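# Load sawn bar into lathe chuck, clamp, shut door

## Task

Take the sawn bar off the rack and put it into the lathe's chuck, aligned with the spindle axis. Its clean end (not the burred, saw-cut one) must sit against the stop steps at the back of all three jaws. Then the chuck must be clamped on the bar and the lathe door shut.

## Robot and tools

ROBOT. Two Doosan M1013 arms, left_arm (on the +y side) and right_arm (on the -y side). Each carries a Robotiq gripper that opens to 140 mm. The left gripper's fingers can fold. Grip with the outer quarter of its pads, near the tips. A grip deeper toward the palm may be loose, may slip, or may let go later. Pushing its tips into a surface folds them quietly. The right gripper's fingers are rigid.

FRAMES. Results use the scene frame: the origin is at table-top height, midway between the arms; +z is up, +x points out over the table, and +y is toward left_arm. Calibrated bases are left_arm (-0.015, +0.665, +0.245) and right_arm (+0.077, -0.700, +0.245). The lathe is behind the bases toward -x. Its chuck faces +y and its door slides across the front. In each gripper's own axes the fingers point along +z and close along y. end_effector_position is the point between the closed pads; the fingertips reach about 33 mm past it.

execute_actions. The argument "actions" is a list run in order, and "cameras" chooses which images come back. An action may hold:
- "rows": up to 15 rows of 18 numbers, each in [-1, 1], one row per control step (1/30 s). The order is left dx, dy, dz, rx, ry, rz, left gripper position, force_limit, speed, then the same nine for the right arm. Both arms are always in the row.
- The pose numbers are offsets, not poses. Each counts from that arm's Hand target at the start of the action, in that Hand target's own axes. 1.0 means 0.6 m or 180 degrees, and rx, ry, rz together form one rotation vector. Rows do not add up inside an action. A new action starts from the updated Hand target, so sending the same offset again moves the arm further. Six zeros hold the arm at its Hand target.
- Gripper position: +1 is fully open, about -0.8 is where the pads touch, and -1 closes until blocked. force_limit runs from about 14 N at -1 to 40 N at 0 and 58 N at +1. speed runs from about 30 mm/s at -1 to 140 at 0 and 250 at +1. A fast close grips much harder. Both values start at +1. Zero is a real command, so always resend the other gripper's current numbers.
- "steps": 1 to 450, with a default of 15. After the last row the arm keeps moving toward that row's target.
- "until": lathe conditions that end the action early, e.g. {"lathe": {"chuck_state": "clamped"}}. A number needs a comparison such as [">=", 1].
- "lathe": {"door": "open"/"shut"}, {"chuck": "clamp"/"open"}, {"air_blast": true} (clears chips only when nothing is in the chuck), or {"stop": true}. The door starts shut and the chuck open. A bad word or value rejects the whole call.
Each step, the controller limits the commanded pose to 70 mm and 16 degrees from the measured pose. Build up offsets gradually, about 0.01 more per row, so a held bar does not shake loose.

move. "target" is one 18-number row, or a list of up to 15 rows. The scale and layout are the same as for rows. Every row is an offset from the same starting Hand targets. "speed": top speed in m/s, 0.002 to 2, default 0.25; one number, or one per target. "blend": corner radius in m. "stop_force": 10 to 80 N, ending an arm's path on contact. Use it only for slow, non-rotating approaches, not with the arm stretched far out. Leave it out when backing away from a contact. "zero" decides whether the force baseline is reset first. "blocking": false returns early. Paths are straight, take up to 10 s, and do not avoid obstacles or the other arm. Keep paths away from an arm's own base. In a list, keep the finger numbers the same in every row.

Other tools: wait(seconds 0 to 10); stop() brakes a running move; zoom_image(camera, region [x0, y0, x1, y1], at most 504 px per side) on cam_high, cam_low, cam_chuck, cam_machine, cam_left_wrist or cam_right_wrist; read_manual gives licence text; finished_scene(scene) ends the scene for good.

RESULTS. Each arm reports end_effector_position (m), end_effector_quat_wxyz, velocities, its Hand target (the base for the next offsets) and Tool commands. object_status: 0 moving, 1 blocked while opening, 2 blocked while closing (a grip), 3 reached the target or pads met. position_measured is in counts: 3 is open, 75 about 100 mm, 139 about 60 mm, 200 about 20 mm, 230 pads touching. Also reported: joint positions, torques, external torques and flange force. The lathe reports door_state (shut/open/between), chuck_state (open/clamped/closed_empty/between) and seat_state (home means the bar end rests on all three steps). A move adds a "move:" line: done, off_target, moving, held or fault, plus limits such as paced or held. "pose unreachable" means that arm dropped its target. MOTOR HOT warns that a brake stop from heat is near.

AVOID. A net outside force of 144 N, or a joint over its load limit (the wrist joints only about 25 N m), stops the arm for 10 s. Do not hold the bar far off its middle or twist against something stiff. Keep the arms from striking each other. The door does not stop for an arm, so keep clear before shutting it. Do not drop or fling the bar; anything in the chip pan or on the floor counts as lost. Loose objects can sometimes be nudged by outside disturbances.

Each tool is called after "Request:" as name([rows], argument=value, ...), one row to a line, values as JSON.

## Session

Request:
execute_actions([
  {"lathe":{"door":"open","air_blast":true},"steps":1},
], cameras=["all"])

Request:
zoom_image(camera="cam_chuck", region=[60, 0, 440, 350])

Request:
zoom_image(camera="cam_high", region=[234, 130, 414, 260])

Request:
zoom_image(camera="cam_low", region=[300, 160, 460, 280])

Scene clock: 0.23 s.
left_arm: end_effector_position=(+0.1107, -0.0807, +0.1130) position_measured=3 object_status=3 end_effector_quat_wxyz=(-0.270, +0.068, +0.928, -0.249) | right_arm: end_effector_position=(+1.0989, -0.1998, +0.2449) position_measured=3 object_status=3 end_effector_quat_wxyz=(-0.032, +0.769, -0.532, +0.352)
Joint positions: left_arm=[-1.202 0.745 1.923 1.834 -0.752 1.687] | right_arm=[0.533 1.002 1.008 2.322 -0.947 0.674]
Joint torques (N m): left_arm=[-0.77 -98.59 -23.86 -1.56 -1.24 0.14] | right_arm=[3.46 -132 -40.59 -4.65 0.13 -0.22]
External joint torques (N m): left_arm=[0.21 3.09 -0.01 0.21 -0.26 -0.16] | right_arm=[-3.25 2.54 -0.16 0.43 -0.12 0.2]
Flange force (N): left_arm=[-4.2 -0.2 2.9] | right_arm=[-0.4 -4.1 4.6]
Hand target: left_arm +0.1107, -0.0807, +0.1130; -0.270, +0.068, +0.928, -0.249 | right_arm +1.0989, -0.1998, +0.2449; -0.032, +0.769, -0.532, +0.352
Tool commands: left_gripper/position=+1.0 left_gripper/force_limit=+1.0 left_gripper/speed=+1.0 right_gripper/position=+1.0 right_gripper/force_limit=+1.0 right_gripper/speed=+1.0
lathe: door_state=between chuck_state=open seat_state=open
camera_calibration:
cam_left_wrist: T_world_to_cam=[[0.00260795, 0.866307, -0.499505, 0.137942], [0.976674, -0.109457, -0.184735, -0.0942322], [-0.214712, -0.487372, -0.846385, 0.219722], [0, 0, 0, 1]] pos_world=[0.138851, -0.0227279, 0.237464]
cam_right_wrist: T_world_to_cam=[[-0.791806, -0.420259, -0.443199, 0.905551], [-0.359131, 0.907296, -0.218723, 0.635817], [0.494032, -0.0140196, -0.86933, -0.194742], [0, 0, 0, 1]] pos_world=[1.04157, -0.199038, 0.371111]

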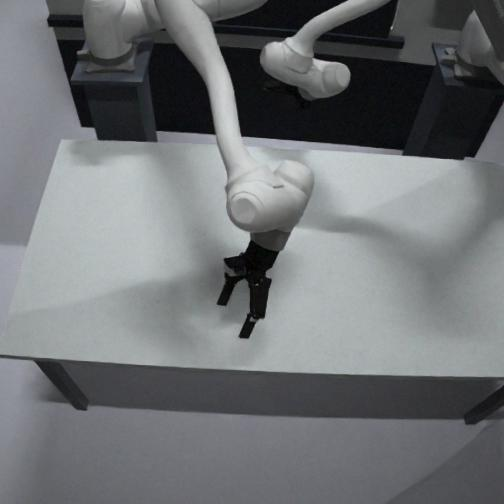

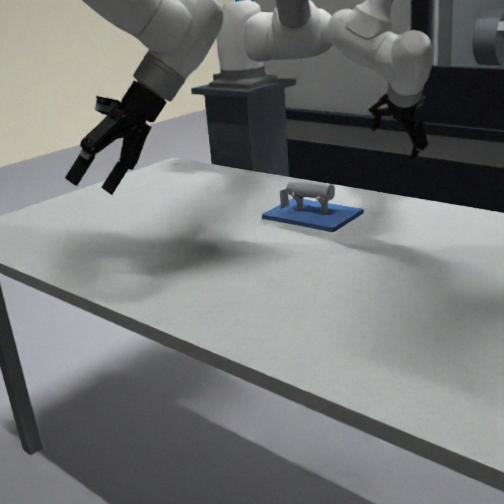

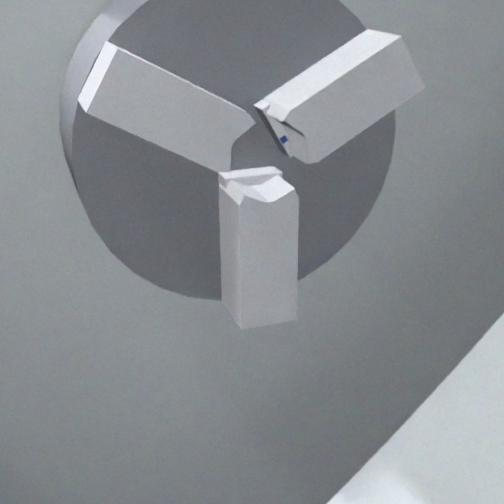

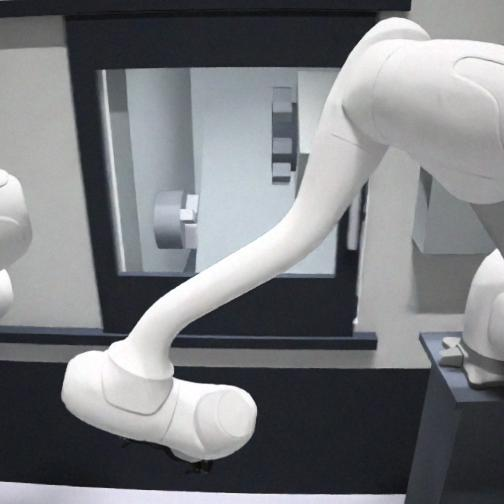

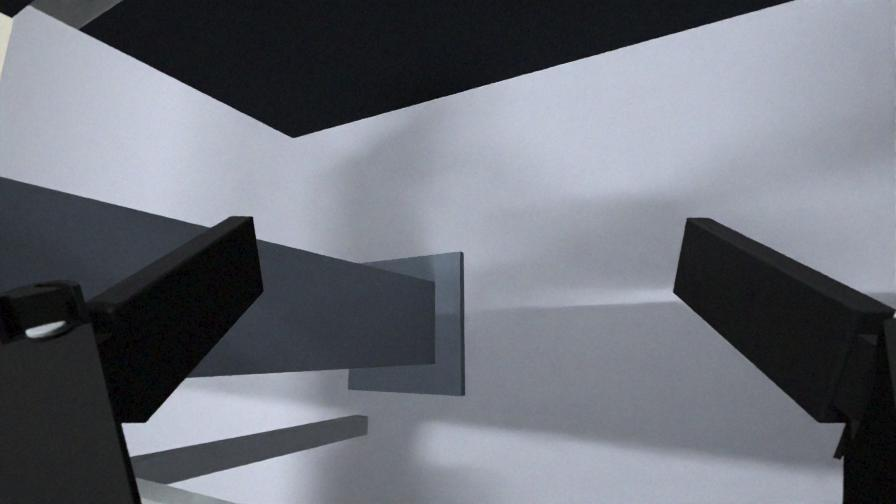

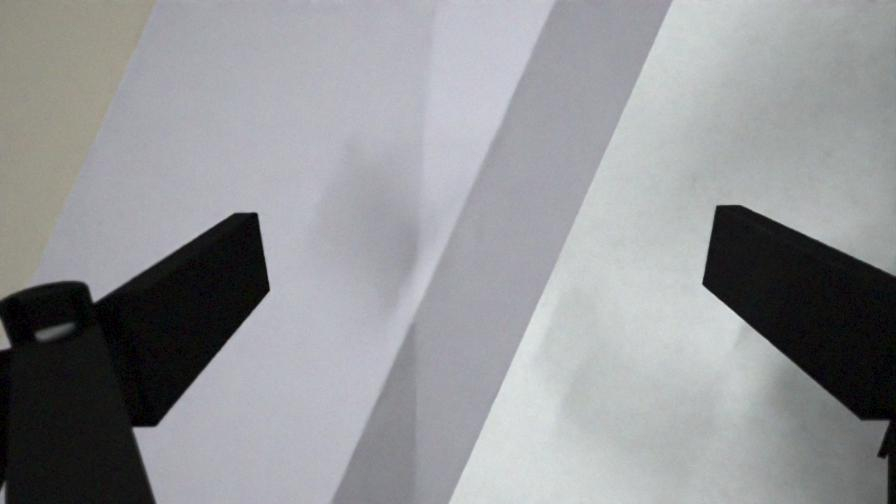

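Scaled by 1.326 from the camera's 504x504 image, which has a finer 720x720 frame.

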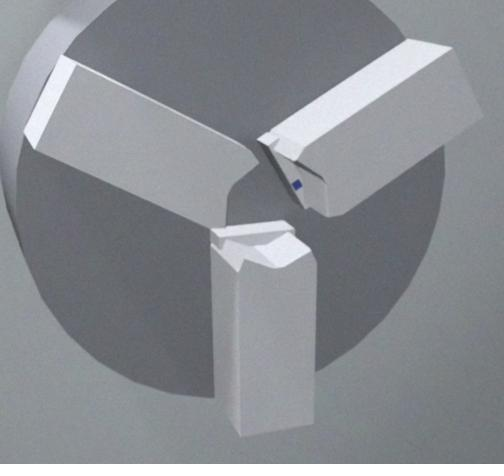

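Scaled by 2.800 from the camera's 504x504 image, which has a finer 720x720 frame.

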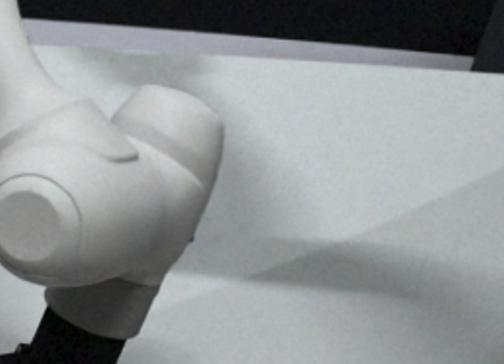

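Scaled by 3.150 from the camera's 504x504 image, which has a finer 720x720 frame.

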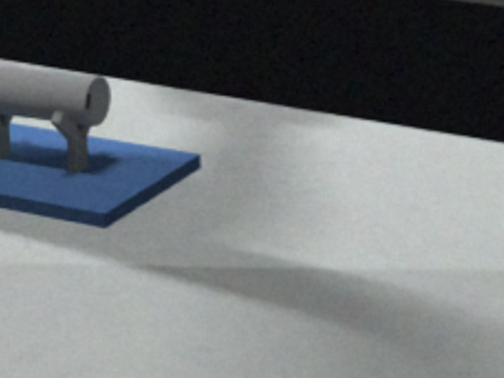

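Request:
move(target=[-0.443,-0.196,-0.5765,-0.260,-0.0106,0.4306,1,1,-1,0.793,0.749,-0.23,0,0,0,1,1,1], speed=0.3, cameras=["all"])

Request:
zoom_image(camera="cam_left_wrist", region=[350, 0, 650, 300])

Request:
zoom_image(camera="cam_low", region=[250, 160, 380, 250])

Request:
zoom_image(camera="cam_chuck", region=[180, 60, 360, 240])

Scene clock: 8.03 s.
left_arm: end_effector_position=(+0.5211, -0.1047, +0.3003) position_measured=3 object_status=3 end_effector_quat_wxyz=(+0.000, +0.707, +0.707, +0.001) | right_arm: end_effector_position=(+0.7499, -0.7493, +0.3987) position_measured=3 object_status=3 end_effector_quat_wxyz=(-0.032, +0.769, -0.532, +0.352)
Joint positions: left_arm=[-1.045 0.75 1.222 3.143 -1.169 2.141] | right_arm=[-0.015 0.099 2.187 2.083 -0.418 0.589]
Joint torques (N m): left_arm=[-0.6 -114.63 -38.82 -4.21 0.13 0.16] | right_arm=[2.9 -46.39 -35.77 -2.7 0.2 -0.14]
External joint torques (N m): left_arm=[0.26 2.66 -0.61 0.18 -0.19 -0.16] | right_arm=[-2.72 -0.58 -0.24 0.32 -0.03 0.12]
Flange force (N): left_arm=[-5.1 3.6 1.1] | right_arm=[5.5 1.7 0.4]
Hand target: left_arm +0.5211, -0.1047, +0.3003; +0.000, +0.707, +0.707, +0.001 | right_arm +0.7499, -0.7493, +0.3988; -0.032, +0.769, -0.532, +0.352
Off the commanded pose: left_arm 0.000 m, 0 deg | right_arm 0.000 m, 0 deg.
lathe: door_state=open chuck_state=open seat_state=open
move: done
camera_calibration:
cam_left_wrist: T_world_to_cam=[[0.999927, -0.0107033, 0.00562943, -0.512051], [-0.0119782, -0.940654, 0.339156, -0.192279], [0.00166524, -0.339199, -0.940713, 0.385761], [0, 0, 0, 1]] pos_world=[0.509068, -0.0554992, 0.430985]
cam_right_wrist: T_world_to_cam=[[-0.791806, -0.420259, -0.443199, 0.466529], [-0.359131, 0.907296, -0.218723, 1.04261], [0.494032, -0.0140196, -0.86933, 0.103763], [0, 0, 0, 1]] pos_world=[0.692571, -0.748438, 0.525011]

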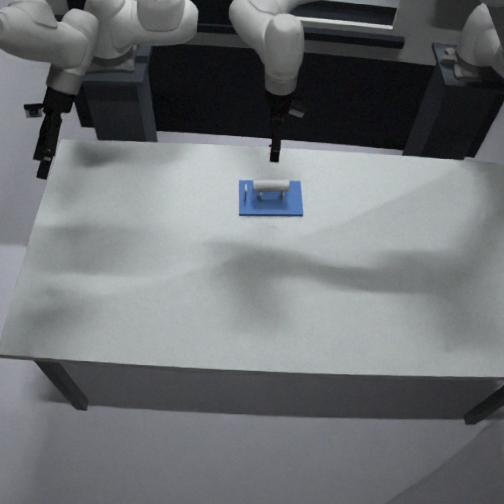

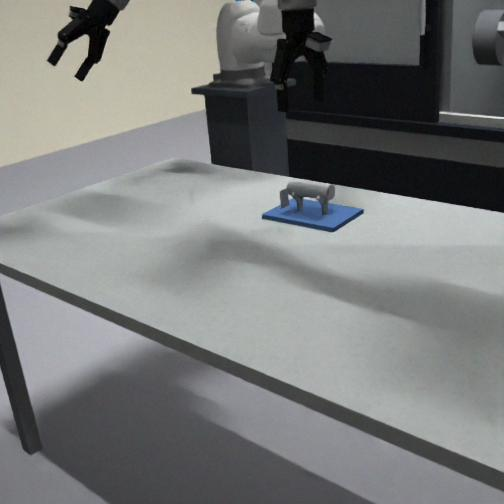

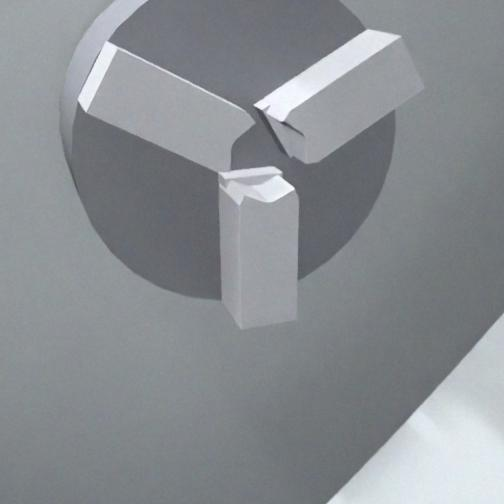

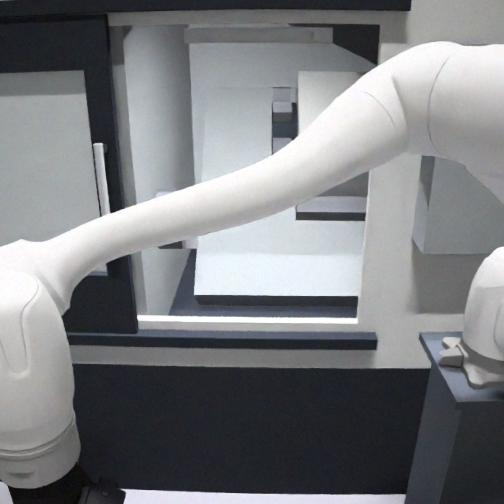

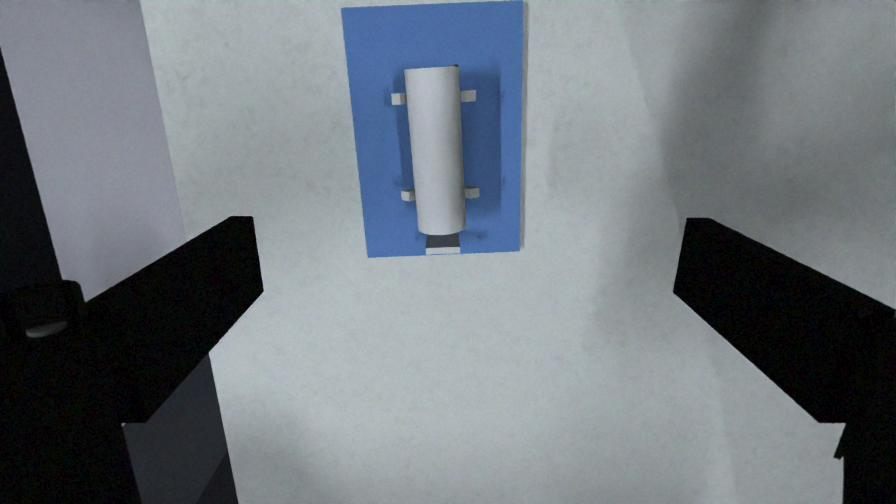

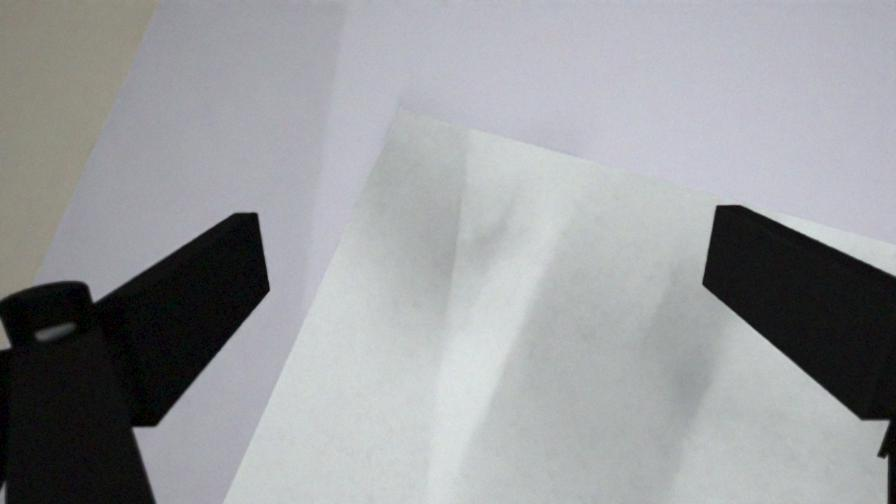

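Scaled by 1.680 from the camera's 896x504 image, which has a finer 1280x720 frame.

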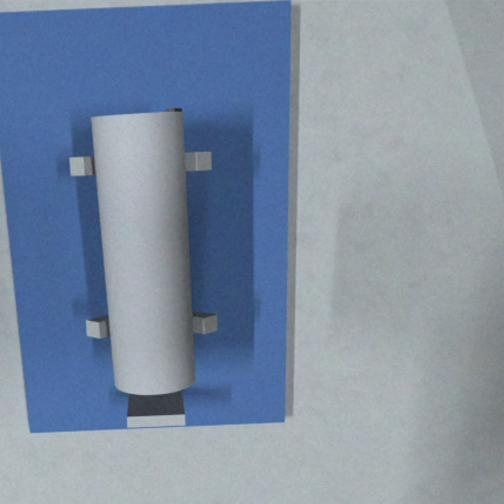

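Scaled by 3.877 from the camera's 504x504 image, which has a finer 720x720 frame.

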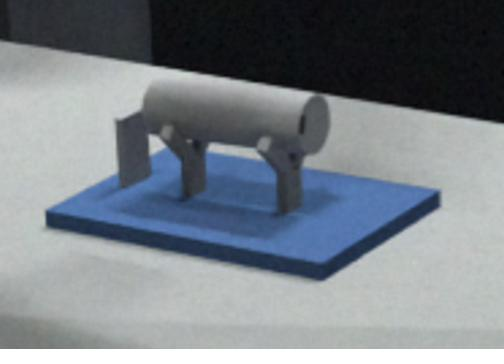

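Scaled by 2.800 from the camera's 504x504 image, which has a finer 720x720 frame.

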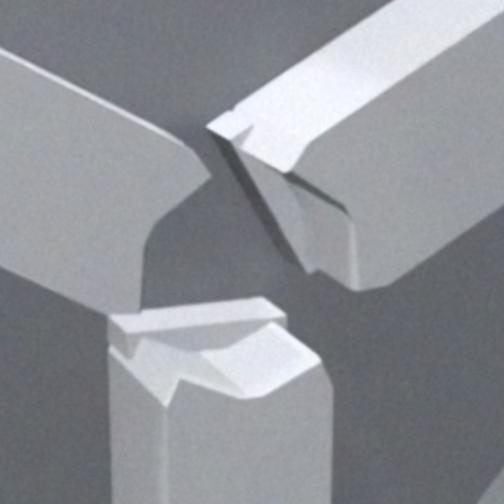

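Request:
move([
  [0.0112,-0.0247,0.25,0,0,-0.0135,0.2,1,0,0,0,0,0,0,0,1,1,1],
  [0.0112,-0.0247,0.337,0,0,-0.0135,0.2,1,0,0,0,0,0,0,0,1,1,1],
], speed=[0.22,0.1], cameras=["cam_left_wrist","cam_low"])

Request:
zoom_image(camera="cam_low", region=[250, 130, 380, 250])

Scene clock: 12.63 s.
left_arm: end_effector_position=(+0.5065, -0.0977, +0.0982) position_measured=104 object_status=3 end_effector_quat_wxyz=(+0.000, +0.692, +0.722, +0.001) | right_arm: end_effector_position=(+0.7499, -0.7493, +0.3988) position_measured=3 object_status=3 end_effector_quat_wxyz=(-0.032, +0.769, -0.532, +0.352)
Joint positions: left_arm=[-1.054 0.905 1.343 3.144 -0.894 2.088] | right_arm=[-0.015 0.099 2.187 2.083 -0.418 0.589]
Joint torques (N m): left_arm=[-0.84 -118.69 -33.1 -3.61 0.04 0.16] | right_arm=[3.02 -46.17 -36.1 -2.78 0.17 -0.21]
External joint torques (N m): left_arm=[0.09 1.44 -0.36 0.17 -0.1 -0.16] | right_arm=[-3.05 -0.28 0.18 0.42 -0.01 0.19]
Flange force (N): left_arm=[-2.6 1.5 1.3] | right_arm=[5.7 2.4 1.0]
Hand target: left_arm +0.5066, -0.0977, +0.0981; +0.000, +0.692, +0.722, +0.001 | right_arm +0.7499, -0.7493, +0.3988; -0.032, +0.769, -0.532, +0.352
Off the commanded pose: left_arm 0.000 m, 0 deg | right_arm 0.000 m, 0 deg.
lathe: door_state=open chuck_state=open seat_state=open
move: done
camera_calibration:
cam_left_wrist: T_world_to_cam=[[0.999485, 0.0315985, 0.00563929, -0.491882], [0.0278156, -0.940343, 0.339089, -0.137531], [0.0160176, -0.338758, -0.940737, 0.190782], [0, 0, 0, 1]] pos_world=[0.492398, -0.0491542, 0.228885]
Images, in order (width x height): cam_low 504x504, cam_left_wrist 896x504.

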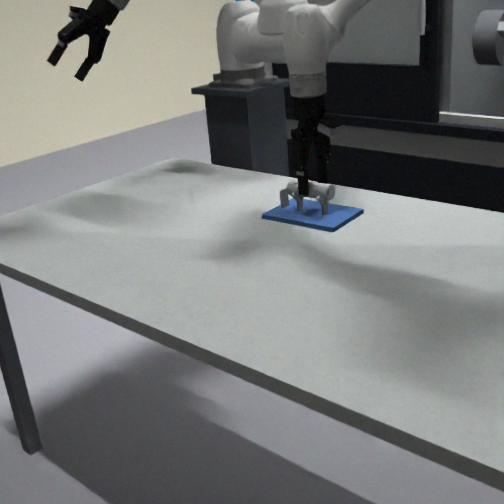

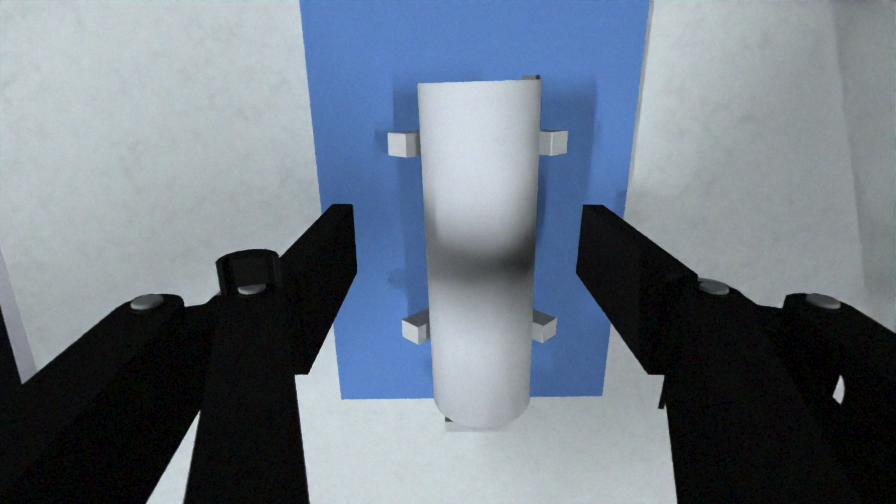

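Scaled by 3.877 from the camera's 504x504 image, which has a finer 720x720 frame.

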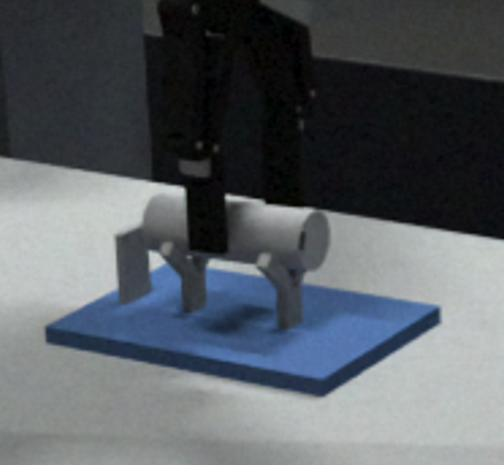

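Request:
move(target=[0,0.0058,0,0,0,-0.0072,0.2,1,0,0,0,0,0,0,0,1,1,1], speed=0.1)

Request:
execute_actions([
  {"rows":[[0,0,0,0,0,0,-1,1,-1,0,0,0,0,0,0,1,1,1]],"steps":90},
], cameras=["cam_left_wrist"])

Scene clock: 15.03 s.
left_arm: end_effector_position=(+0.5100, -0.0976, +0.0981) position_measured=104 object_status=3 end_effector_quat_wxyz=(+0.000, +0.684, +0.730, +0.001) | right_arm: end_effector_position=(+0.7499, -0.7493, +0.3988) position_measured=3 object_status=3 end_effector_quat_wxyz=(-0.032, +0.769, -0.532, +0.352)
Joint positions: left_arm=[-1.051 0.907 1.337 3.144 -0.897 2.069] | right_arm=[-0.015 0.099 2.187 2.083 -0.418 0.589]
Joint torques (N m): left_arm=[-0.98 -119.31 -33.14 -3.57 0.07 0.21] | right_arm=[2.71 -46.67 -36.1 -2.8 0.17 -0.13]
External joint torques (N m): left_arm=[1.28 1.93 -0.31 0.17 -0.13 -0.21] | right_arm=[-2.71 -0.01 0.24 0.45 -0.02 0.11]
Flange force (N): left_arm=[-2.5 2.8 1.8] | right_arm=[5.3 1.9 0.9]
Hand target: left_arm +0.5101, -0.0976, +0.0981; +0.000, +0.684, +0.730, +0.001 | right_arm +0.7499, -0.7493, +0.3988; -0.032, +0.769, -0.532, +0.352
Off the commanded pose: left_arm 0.000 m, 0 deg | right_arm 0.000 m, 0 deg.
lathe: door_state=open chuck_state=open seat_state=open
move: done
camera_calibration:
cam_left_wrist: T_world_to_cam=[[0.99851, 0.0542637, 0.00568917, -0.492658], [0.0491212, -0.939443, 0.339165, -0.148247], [0.023749, -0.338381, -0.94071, 0.186776], [0, 0, 0, 1]] pos_world=[0.49477, -0.0493352, 0.228785]
cam_right_wrist: T_world_to_cam=[[-0.791806, -0.420259, -0.443199, 0.466529], [-0.359131, 0.907296, -0.218723, 1.04261], [0.494032, -0.0140196, -0.86933, 0.103763], [0, 0, 0, 1]] pos_world=[0.692571, -0.748438, 0.525011]

Scene clock: 18.23 s.
left_arm: end_effector_position=(+0.5101, -0.0976, +0.0981) position_measured=173 object_status=2 end_effector_quat_wxyz=(+0.000, +0.684, +0.730, +0.001) | right_arm: end_effector_position=(+0.7499, -0.7493, +0.3988) position_measured=3 object_status=3 end_effector_quat_wxyz=(-0.032, +0.769, -0.532, +0.352)
Joint positions: left_arm=[-1.051 0.907 1.337 3.144 -0.897 2.069] | right_arm=[-0.015 0.099 2.187 2.083 -0.418 0.589]
Joint torques (N m): left_arm=[-12.73 -104.16 -26.03 -6.63 0.22 0.97] | right_arm=[2.97 -46.5 -36.16 -2.77 0.14 -0.22]
External joint torques (N m): left_arm=[12.42 -12.33 -7.23 3.23 -0.28 -0.97] | right_arm=[-2.86 -0.15 0.17 0.39 0.03 0.2]
Flange force (N): left_arm=[2.3 13.1 -13.8] | right_arm=[5.2 2.3 1.2]
Hand target: left_arm +0.5101, -0.0976, +0.0981; +0.000, +0.684, +0.730, +0.001 | right_arm +0.7499, -0.7493, +0.3988; -0.032, +0.769, -0.532, +0.352
Off the commanded pose: left_arm 0.000 m, 0 deg | right_arm 0.000 m, 0 deg.
lathe: door_state=open chuck_state=open seat_state=open
camera_calibration:
cam_left_wrist: T_world_to_cam=[[0.99851, 0.0542637, 0.00568917, -0.492658], [0.0491212, -0.939443, 0.339165, -0.148247], [0.023749, -0.338381, -0.94071, 0.186776], [0, 0, 0, 1]] pos_world=[0.49477, -0.0493352, 0.228785]
Images, in order (width x height): cam_left_wrist 896x504.

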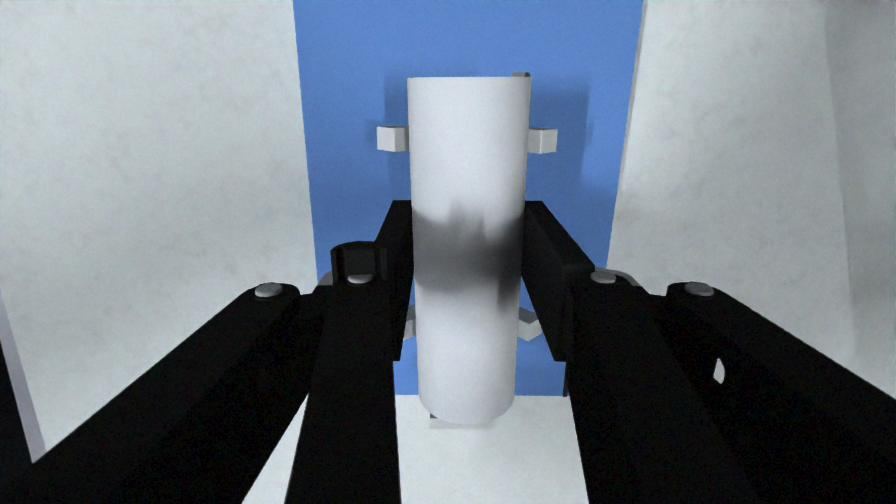

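Request:
move([
  [0,0,-0.05,0,0,0,-1,1,-1,0,0,0,0,0,0,1,1,1],
  [0,0,-0.2,0,0,0,-1,1,-1,0,0,0,0,0,0,1,1,1],
  [0.377,-0.96,-0.387,0.5,0.016,0.0166,-1,1,-1,0,0,0,0,0,0,1,1,1],
], speed=[0.05,0.25,0.35], blend=[0.01,0.05,0])

Scene clock: 25.43 s.
left_arm: end_effector_position=(-0.0797, +0.0904, +0.3298) position_measured=173 object_status=2 end_effector_quat_wxyz=(+0.500, -0.500, -0.500, +0.500) | right_arm: end_effector_position=(+0.7499, -0.7493, +0.3988) position_measured=3 object_status=3 end_effector_quat_wxyz=(-0.032, +0.769, -0.532, +0.352)
Joint positions: left_arm=[-1.234 0.756 2.005 1.927 -1.709 2.786] | right_arm=[-0.015 0.099 2.187 2.083 -0.418 0.589]
Joint torques (N m): left_arm=[-0.4 -95.72 -19.48 -2.4 -3.87 0.26] | right_arm=[2.89 -46.05 -35.98 -2.77 0.17 -0.22]
External joint torques (N m): left_arm=[0.02 4.28 0.74 0.88 1.22 -0.3] | right_arm=[-2.79 -0.71 0.04 0.4 -0.01 0.2]
Flange force (N): left_arm=[-0.7 7.3 -1.0] | right_arm=[5.5 2.3 0.1]
Hand target: left_arm -0.0797, +0.0905, +0.3298; +0.500, -0.500, -0.500, +0.500 | right_arm +0.7499, -0.7493, +0.3988; -0.032, +0.769, -0.532, +0.352
Off the commanded pose: left_arm 0.000 m, 0 deg | right_arm 0.000 m, 0 deg.
lathe: door_state=open chuck_state=open seat_state=open
move: done; blend cut to 0.045 m at target 2
camera_calibration:
cam_left_wrist: T_world_to_cam=[[0.00520216, -0.010962, -0.999926, 0.342975], [0.339964, -0.940361, 0.0120776, 0.109907], [-0.940424, -0.340002, -0.00116523, 0.0958483], [0, 0, 0, 1]] pos_world=[0.0509895, 0.1397, 0.341734]
cam_right_wrist: T_world_to_cam=[[-0.791806, -0.420259, -0.443199, 0.466529], [-0.359131, 0.907296, -0.218723, 1.04261], [0.494032, -0.0140196, -0.86933, 0.103763], [0, 0, 0, 1]] pos_world=[0.692571, -0.748438, 0.525011]

Request:
move(target=[-0.0258,0.0413,0.967,0,0,0,-1,1,-1,0,0,0,0,0,0,1,1,1], speed=0.3, cameras=["cam_machine"])

Request:
zoom_image(camera="cam_machine", region=[130, 60, 330, 280])

Scene clock: 29.03 s.
left_arm: end_effector_position=(-0.6598, +0.0750, +0.3046) position_measured=173 object_status=2 end_effector_quat_wxyz=(+0.500, -0.500, -0.500, +0.500) | right_arm: end_effector_position=(+0.7499, -0.7493, +0.3988) position_measured=3 object_status=3 end_effector_quat_wxyz=(-0.032, +0.769, -0.532, +0.352)
Joint positions: left_arm=[-2.154 0.819 1.929 1.067 -1.372 2.8] | right_arm=[-0.015 0.099 2.187 2.083 -0.418 0.589]
Joint torques (N m): left_arm=[-0.94 -105.22 -22.62 -0.97 -3.71 0.1] | right_arm=[3.18 -46.49 -36.38 -2.77 0.22 -0.24]
External joint torques (N m): left_arm=[0.72 6.44 1.24 0.86 1.04 -0.15] | right_arm=[-3.17 -0.15 0.34 0.4 -0.05 0.22]
Flange force (N): left_arm=[-3.4 8.9 -0.3] | right_arm=[5.5 2.8 1.3]
Hand target: left_arm -0.6599, +0.0750, +0.3046; +0.500, -0.500, -0.500, +0.500 | right_arm +0.7499, -0.7493, +0.3988; -0.032, +0.769, -0.532, +0.352
Off the commanded pose: left_arm 0.000 m, 0 deg | right_arm 0.000 m, 0 deg.
lathe: door_state=open chuck_state=open seat_state=open
move: done
Images, in order (width x height): cam_machine 504x504.

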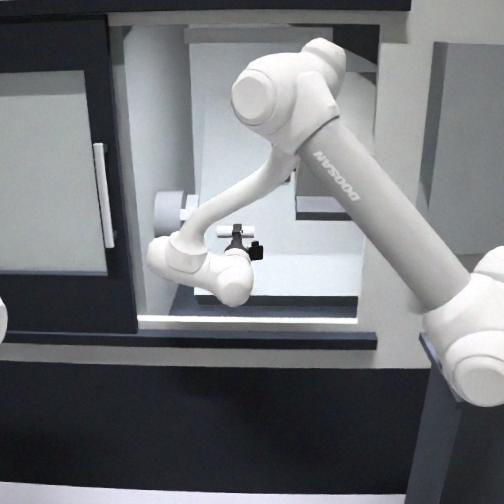

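Scaled by 2.291 from the camera's 504x504 image, which has a finer 720x720 frame.

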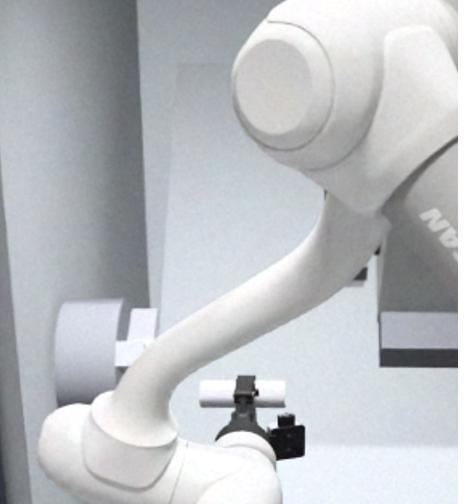

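Request:
move([
  [-0.042,0.0043,0.2027,0,0,0,-1,1,-1,0,0,0,0,0,0,1,1,1],
  [-0.098,0.0043,0.2027,0,0,0,-1,1,-1,0,0,0,0,0,0,1,1,1],
], speed=[0.15,0.08], cameras=["cam_chuck","cam_left_wrist"])

Request:
zoom_image(camera="cam_left_wrist", region=[380, 300, 600, 504])

Request:
zoom_image(camera="cam_chuck", region=[160, 70, 360, 270])

Scene clock: 31.83 s.
left_arm: end_effector_position=(-0.7815, +0.0163, +0.3019) position_measured=173 object_status=2 end_effector_quat_wxyz=(+0.500, -0.500, -0.500, +0.500) | right_arm: end_effector_position=(+0.7499, -0.7493, +0.3988) position_measured=3 object_status=3 end_effector_quat_wxyz=(-0.032, +0.769, -0.532, +0.352)
Joint positions: left_arm=[-2.249 0.908 1.685 1.011 -1.256 2.684] | right_arm=[-0.015 0.099 2.187 2.083 -0.418 0.589]
Joint torques (N m): left_arm=[-0.92 -117.68 -29.04 -0.83 -3.48 0.16] | right_arm=[2.7 -46.24 -36.19 -2.79 0.12 -0.31]
External joint torques (N m): left_arm=[0.61 7.06 1.9 0.86 0.94 -0.21] | right_arm=[-2.62 -0.45 0.2 0.42 0.05 0.29]
Flange force (N): left_arm=[-3.3 8.2 0.6] | right_arm=[4.7 2.5 0.7]
Hand target: left_arm -0.7815, +0.0163, +0.3019; +0.500, -0.500, -0.500, +0.500 | right_arm +0.7499, -0.7493, +0.3988; -0.032, +0.769, -0.532, +0.352
Off the commanded pose: left_arm 0.000 m, 0 deg | right_arm 0.000 m, 0 deg.
lathe: door_state=open chuck_state=open seat_state=open
move: done
camera_calibration:
cam_left_wrist: T_world_to_cam=[[0.00510809, -0.0109958, -0.999926, 0.317957], [0.339966, -0.94036, 0.0120775, 0.279183], [-0.940424, -0.340002, -0.00106524, -0.589493], [0, 0, 0, 1]] pos_world=[-0.65091, 0.0656003, 0.313934]
Images, in order (width x height): cam_chuck 504x504, cam_left_wrist 896x504.

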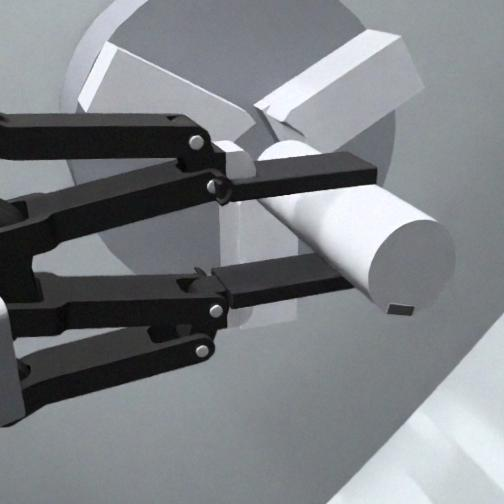

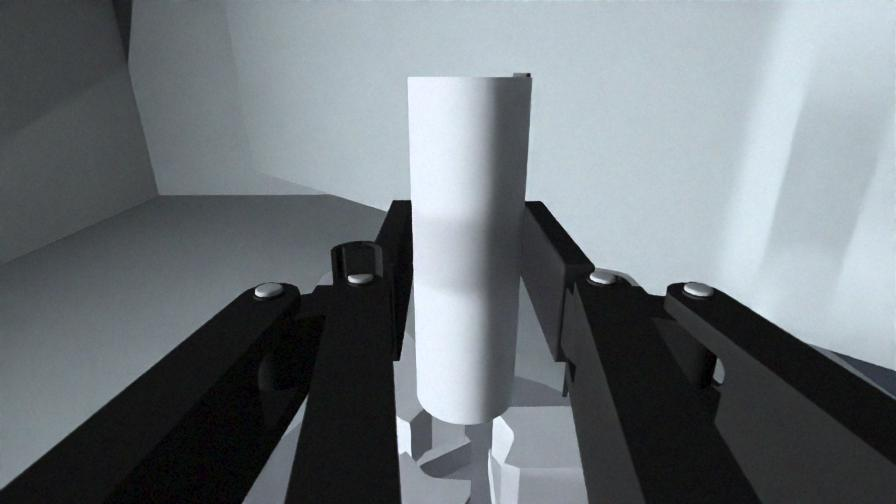

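Scaled by 2.291 from the camera's 896x504 image, which has a finer 1280x720 frame.

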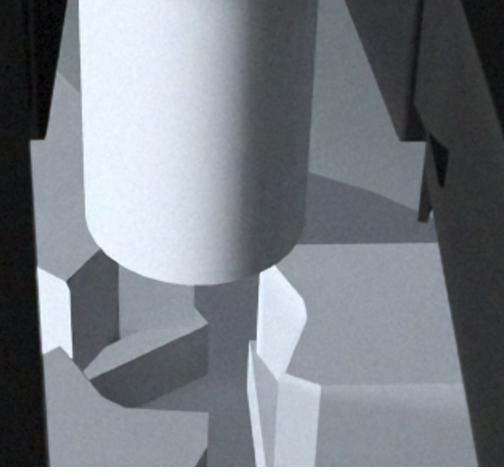

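Scaled by 2.520 from the camera's 504x504 image, which has a finer 720x720 frame.

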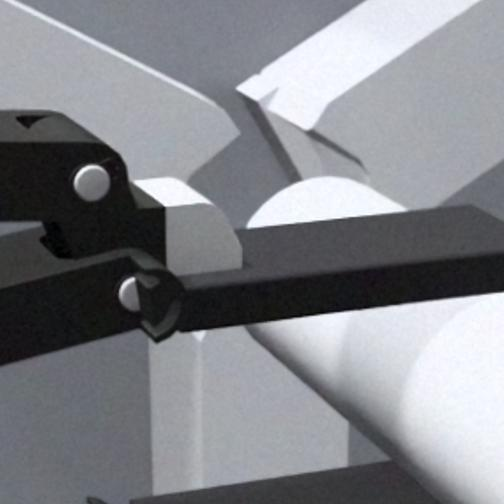

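Request:
move(target=[-0.11,0,0,0,0,0,-1,1,-1,0,0,0,0,0,0,1,1,1], speed=0.014, stop_force=12, cameras=["cam_chuck","cam_left_wrist"])

Request:
zoom_image(camera="cam_left_wrist", region=[380, 280, 600, 484])

Request:
zoom_image(camera="cam_chuck", region=[160, 70, 360, 270])

Scene clock: 38.00 s.
left_arm: end_effector_position=(-0.7815, -0.0340, +0.3017) position_measured=173 object_status=2 end_effector_quat_wxyz=(+0.500, -0.500, -0.500, +0.500) | right_arm: end_effector_position=(+0.7499, -0.7493, +0.3988) position_measured=3 object_status=3 end_effector_quat_wxyz=(-0.032, +0.769, -0.532, +0.352)
Joint positions: left_arm=[-2.213 0.946 1.587 1.062 -1.242 2.618] | right_arm=[-0.015 0.099 2.187 2.083 -0.418 0.589]
Joint torques (N m): left_arm=[11.81 -123.28 -38.51 -6.64 0.17 0.1] | right_arm=[3.05 -46.54 -36.1 -2.78 0.24 -0.21]
External joint torques (N m): left_arm=[-12.09 8.04 9.19 6.52 -2.63 -0.15] | right_arm=[-2.92 -0.14 0.15 0.41 -0.07 0.19]
Flange force (N): left_arm=[14.5 7.3 -2.2] | right_arm=[5.4 2.1 1.1]
Hand target: left_arm -0.7815, -0.0340, +0.3017; +0.500, -0.500, -0.500, +0.500 (not the last commanded pose) | right_arm +0.7499, -0.7493, +0.3988; -0.032, +0.769, -0.532, +0.352
Off the commanded pose: left_arm 0.016 m, 0 deg | right_arm 0.000 m, 0 deg.
lathe: door_state=open chuck_state=open seat_state=open
move: contact (left_arm)
camera_calibration:
cam_left_wrist: T_world_to_cam=[[0.00531921, -0.0107077, -0.999929, 0.317336], [0.339667, -0.940471, 0.0118779, 0.231662], [-0.940531, -0.339706, -0.00136551, -0.606611], [0, 0, 0, 1]] pos_world=[-0.650912, 0.0151998, 0.313733]
Images, in order (width x height): cam_chuck 504x504, cam_left_wrist 896x504.

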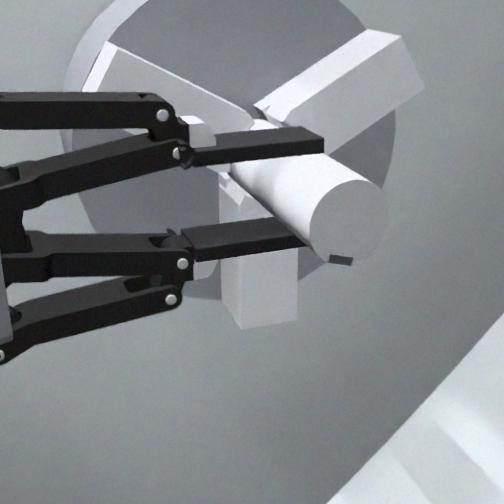

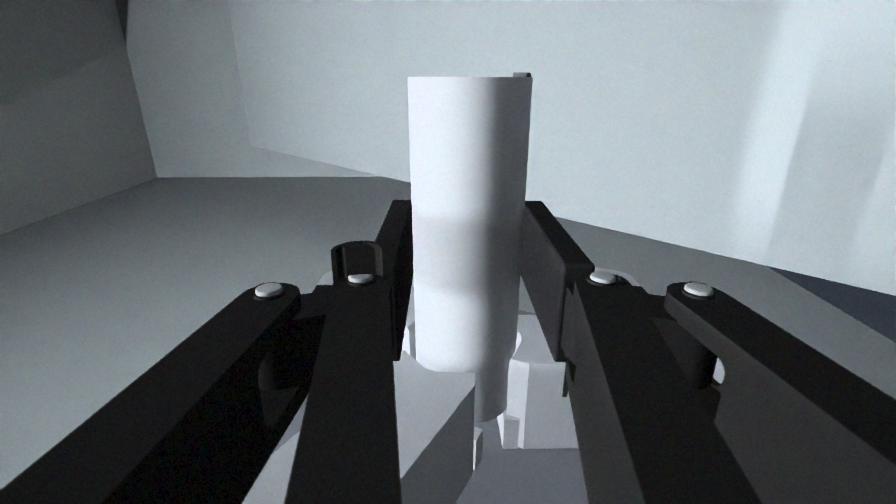

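Scaled by 2.291 from the camera's 896x504 image, which has a finer 1280x720 frame.

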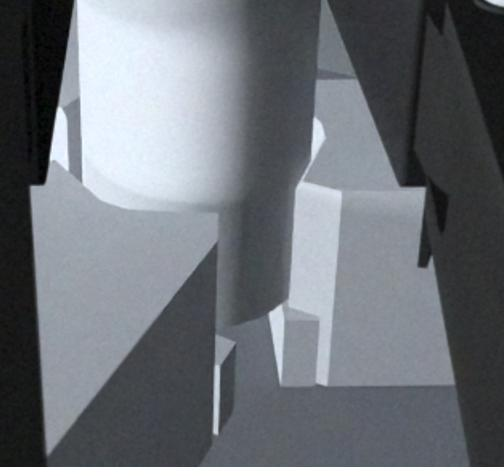

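Scaled by 2.520 from the camera's 504x504 image, which has a finer 720x720 frame.

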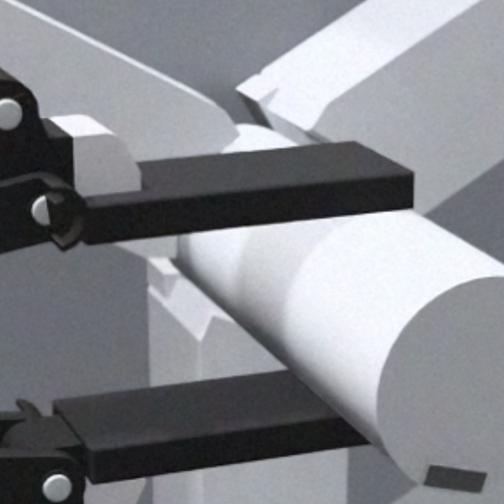

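Request:
move(target=[-0.02,0,0,0,0,0,-1,1,-1,0,0,0,0,0,0,1,1,1], speed=0.004, stop_force=14)

Request:
execute_actions([
  {"lathe":{"chuck":"clamp"},"steps":120,"until":{"lathe":{"chuck_state":"clamped"}}},
], cameras=["cam_left_wrist","cam_chuck"])

Scene clock: 40.67 s.
left_arm: end_effector_position=(-0.7815, -0.0371, +0.3017) position_measured=173 object_status=2 end_effector_quat_wxyz=(+0.500, -0.500, -0.500, +0.500) | right_arm: end_effector_position=(+0.7499, -0.7493, +0.3988) position_measured=3 object_status=3 end_effector_quat_wxyz=(-0.032, +0.769, -0.532, +0.352)
Joint positions: left_arm=[-2.211 0.949 1.58 1.066 -1.242 2.614] | right_arm=[-0.015 0.099 2.187 2.083 -0.418 0.589]
Joint torques (N m): left_arm=[22.07 -128 -47.3 -11.93 2.44 0.37] | right_arm=[2.85 -46.7 -36.09 -2.76 0.24 -0.12]
External joint torques (N m): left_arm=[-22.68 12.02 17.73 11.83 -4.9 -0.42] | right_arm=[-2.74 0 0.2 0.4 -0.08 0.1]
Flange force (N): left_arm=[30.8 9.3 -5.8] | right_arm=[5.2 1.9 1.0]
Hand target: left_arm -0.7815, -0.0372, +0.3017; +0.500, -0.500, -0.500, +0.500 (not the last commanded pose) | right_arm +0.7499, -0.7493, +0.3988; -0.032, +0.769, -0.532, +0.352
Off the commanded pose: left_arm 0.009 m, 0 deg | right_arm 0.000 m, 0 deg.
lathe: door_state=open chuck_state=open seat_state=open
move: contact (left_arm)
camera_calibration:
cam_left_wrist: T_world_to_cam=[[0.0053505, -0.0108031, -0.999927, 0.317324], [0.339457, -0.940545, 0.0119779, 0.22858], [-0.940606, -0.339497, -0.00136521, -0.607716], [0, 0, 0, 1]] pos_world=[-0.650913, 0.0121006, 0.313733]
cam_right_wrist: T_world_to_cam=[[-0.791806, -0.420259, -0.443199, 0.466529], [-0.359131, 0.907296, -0.218723, 1.04261], [0.494032, -0.0140196, -0.86933, 0.103763], [0, 0, 0, 1]] pos_world=[0.692571, -0.748438, 0.525011]

Scene clock: 41.57 s.
left_arm: end_effector_position=(-0.7814, -0.0372, +0.3015) position_measured=173 object_status=2 end_effector_quat_wxyz=(+0.500, -0.500, -0.500, +0.500) | right_arm: end_effector_position=(+0.7499, -0.7493, +0.3988) position_measured=3 object_status=3 end_effector_quat_wxyz=(-0.032, +0.769, -0.532, +0.352)
Joint positions: left_arm=[-2.211 0.949 1.58 1.066 -1.242 2.614] | right_arm=[-0.015 0.099 2.187 2.083 -0.418 0.589]
Joint torques (N m): left_arm=[13.12 -146.61 -66.45 -18.28 0.16 0.34] | right_arm=[2.85 -46.43 -36.24 -2.78 0.21 -0.17]
External joint torques (N m): left_arm=[-13.64 30.32 36.79 18.16 -2.63 -0.39] | right_arm=[-2.7 -0.05 0.41 0.41 -0.04 0.15]
Flange force (N): left_arm=[42.1 25.2 -32.2] | right_arm=[4.9 2.3 0.9]
Hand target: left_arm -0.7815, -0.0372, +0.3017; +0.500, -0.500, -0.500, +0.500 (not the last commanded pose) | right_arm +0.7499, -0.7493, +0.3988; -0.032, +0.769, -0.532, +0.352
Tool commands: left_gripper/position=-1.0 left_gripper/force_limit=+1.0 left_gripper/speed=-1.0 right_gripper/position=+1.0 right_gripper/force_limit=+1.0 right_gripper/speed=+1.0
Off the commanded pose: left_arm 0.009 m, 0 deg | right_arm 0.000 m, 0 deg.
lathe: door_state=open chuck_state=clamped seat_state=home
camera_calibration:
cam_left_wrist: T_world_to_cam=[[0.00550675, -0.0106408, -0.999928, 0.317323], [0.339576, -0.940504, 0.0118785, 0.228655], [-0.940562, -0.339617, -0.00156576, -0.60753], [0, 0, 0, 1]] pos_world=[-0.650813, 0.0120998, 0.313632]
Images, in order (width x height): cam_chuck 504x504, cam_left_wrist 896x504.

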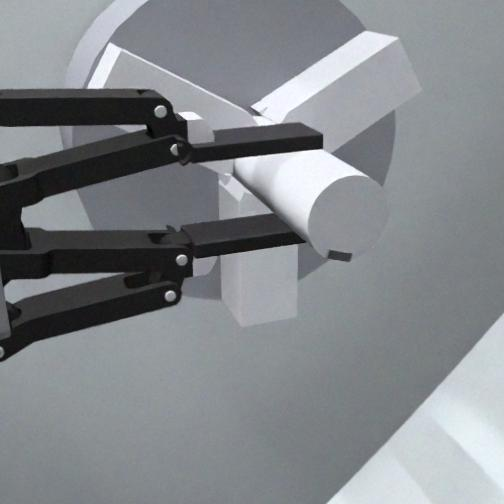

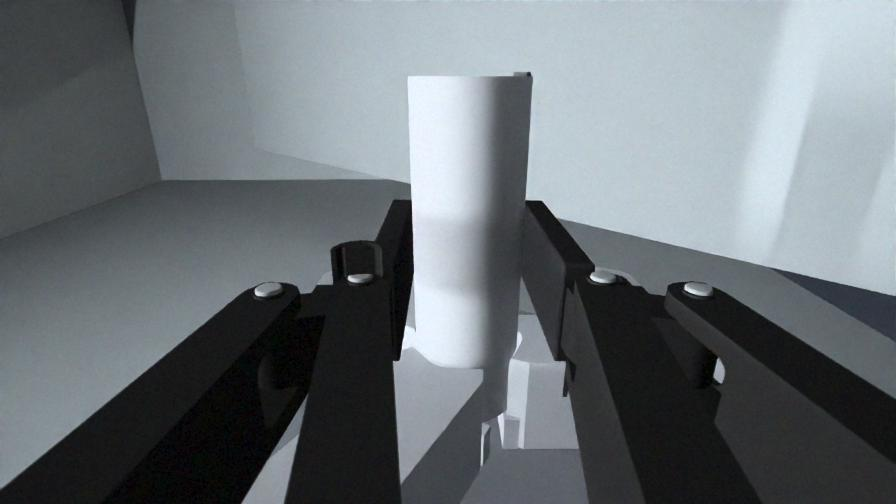

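Request:
execute_actions([
  {"rows":[[0,0,0,0,0,0,0.2,1,-1,0,0,0,0,0,0,1,1,1]],"steps":60},
])

Request:
move(target=[0,0,-0.9,0,0,0,0.2,1,-1,0,0,0,0,0,0,1,1,1], speed=0.3)

Request:
execute_actions([
  {"lathe":{"door":"shut"},"steps":300,"until":{"lathe":{"door_state":"shut"}}},
], cameras=["cam_machine"])

Scene clock: 44.63 s.
left_arm: end_effector_position=(-0.7815, -0.0372, +0.3017) position_measured=104 object_status=3 end_effector_quat_wxyz=(+0.500, -0.500, -0.500, +0.500) | right_arm: end_effector_position=(+0.7499, -0.7493, +0.3988) position_measured=3 object_status=3 end_effector_quat_wxyz=(-0.032, +0.769, -0.532, +0.352)
Joint positions: left_arm=[-2.211 0.948 1.58 1.066 -1.242 2.614] | right_arm=[-0.015 0.099 2.187 2.083 -0.418 0.589]
Joint torques (N m): left_arm=[-0.88 -118.55 -29.17 -0.44 -2.17 0.16] | right_arm=[3.18 -46.71 -36.09 -2.73 0.28 -0.19]
External joint torques (N m): left_arm=[0.36 3 -0.37 0.33 -0.27 -0.21] | right_arm=[-3.11 0.09 0.05 0.36 -0.12 0.17]
Flange force (N): left_arm=[-3.9 3.9 1.2] | right_arm=[5.6 2.0 1.7]
Hand target: left_arm -0.7815, -0.0372, +0.3017; +0.500, -0.500, -0.500, +0.500 | right_arm +0.7499, -0.7493, +0.3988; -0.032, +0.769, -0.532, +0.352
Off the commanded pose: left_arm 0.000 m, 0 deg | right_arm 0.000 m, 0 deg.
lathe: door_state=open chuck_state=clamped seat_state=home
camera_calibration:
cam_left_wrist: T_world_to_cam=[[0.00531747, -0.0107086, -0.999929, 0.317301], [0.339547, -0.940514, 0.011878, 0.228669], [-0.940574, -0.339586, -0.00136507, -0.607694], [0, 0, 0, 1]] pos_world=[-0.650912, 0.0121001, 0.313733]
cam_right_wrist: T_world_to_cam=[[-0.791806, -0.420259, -0.443199, 0.466529], [-0.359131, 0.907296, -0.218723, 1.04261], [0.494032, -0.0140196, -0.86933, 0.103763], [0, 0, 0, 1]] pos_world=[0.692571, -0.748438, 0.525011]

Scene clock: 46.93 s.
left_arm: end_effector_position=(-0.2416, -0.0374, +0.3022) position_measured=104 object_status=3 end_effector_quat_wxyz=(+0.500, -0.500, -0.500, +0.500) | right_arm: end_effector_position=(+0.7499, -0.7493, +0.3988) position_measured=3 object_status=3 end_effector_quat_wxyz=(-0.032, +0.769, -0.532, +0.352)
Joint positions: left_arm=[-1.515 0.852 1.839 1.662 -1.614 2.694] | right_arm=[-0.015 0.099 2.187 2.083 -0.418 0.589]
Joint torques (N m): left_arm=[-2.4 -104.91 -22.62 -1.55 -2.26 0.13] | right_arm=[2.7 -46.37 -36.35 -2.81 0.18 -0.18]
External joint torques (N m): left_arm=[1.92 2.39 0.27 0.18 -0.29 -0.18] | right_arm=[-2.56 -0.56 0.32 0.44 -0.01 0.15]
Flange force (N): left_arm=[-1.1 3.3 -3.3] | right_arm=[5.1 2.4 0.0]
Hand target: left_arm -0.2415, -0.0375, +0.3022; +0.500, -0.500, -0.500, +0.500 | right_arm +0.7499, -0.7493, +0.3988; -0.032, +0.769, -0.532, +0.352
Off the commanded pose: left_arm 0.000 m, 0 deg | right_arm 0.000 m, 0 deg.
lathe: door_state=open chuck_state=clamped seat_state=home
move: done
camera_calibration:
cam_left_wrist: T_world_to_cam=[[0.0053505, -0.0108031, -0.999927, 0.314932], [0.339457, -0.940545, 0.0119779, 0.0450192], [-0.940606, -0.339497, -0.00136521, -0.099984], [0, 0, 0, 1]] pos_world=[-0.111013, 0.0118006, 0.314233]
cam_right_wrist: T_world_to_cam=[[-0.791806, -0.420259, -0.443199, 0.466529], [-0.359131, 0.907296, -0.218723, 1.04261], [0.494032, -0.0140196, -0.86933, 0.103763], [0, 0, 0, 1]] pos_world=[0.692571, -0.748438, 0.525011]

Scene clock: 49.10 s.
left_arm: end_effector_position=(-0.2415, -0.0375, +0.3022) position_measured=104 object_status=3 end_effector_quat_wxyz=(+0.500, -0.500, -0.500, +0.500) | right_arm: end_effector_position=(+0.7499, -0.7493, +0.3988) position_measured=3 object_status=3 end_effector_quat_wxyz=(-0.032, +0.769, -0.532, +0.352)
Joint positions: left_arm=[-1.515 0.853 1.839 1.662 -1.614 2.694] | right_arm=[-0.015 0.099 2.187 2.083 -0.418 0.589]
Joint torques (N m): left_arm=[-1 -104.76 -22.4 -1.62 -2.26 0.09] | right_arm=[3.51 -46.37 -35.97 -2.8 0.22 -0.32]
External joint torques (N m): left_arm=[0.9 2.21 0.04 0.24 -0.3 -0.14] | right_arm=[-3.39 -0.48 -0.02 0.42 -0.06 0.3]
Flange force (N): left_arm=[-1.5 3.1 -2.0] | right_arm=[6.1 2.6 1.1]
Hand target: left_arm -0.2415, -0.0375, +0.3022; +0.500, -0.500, -0.500, +0.500 | right_arm +0.7499, -0.7493, +0.3988; -0.032, +0.769, -0.532, +0.352
Tool commands: left_gripper/position=+0.2 left_gripper/force_limit=+1.0 left_gripper/speed=-1.0 right_gripper/position=+1.0 right_gripper/force_limit=+1.0 right_gripper/speed=+1.0
Off the commanded pose: left_arm 0.000 m, 0 deg | right_arm 0.000 m, 0 deg.
lathe: door_state=shut chuck_state=clamped seat_state=home
Images, in order (width x height): cam_machine 504x504.

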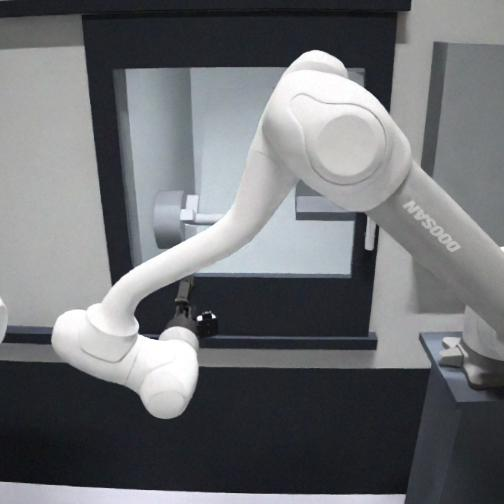

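Request:
finished_scene(scene=2)

The scene is finished: the task was done.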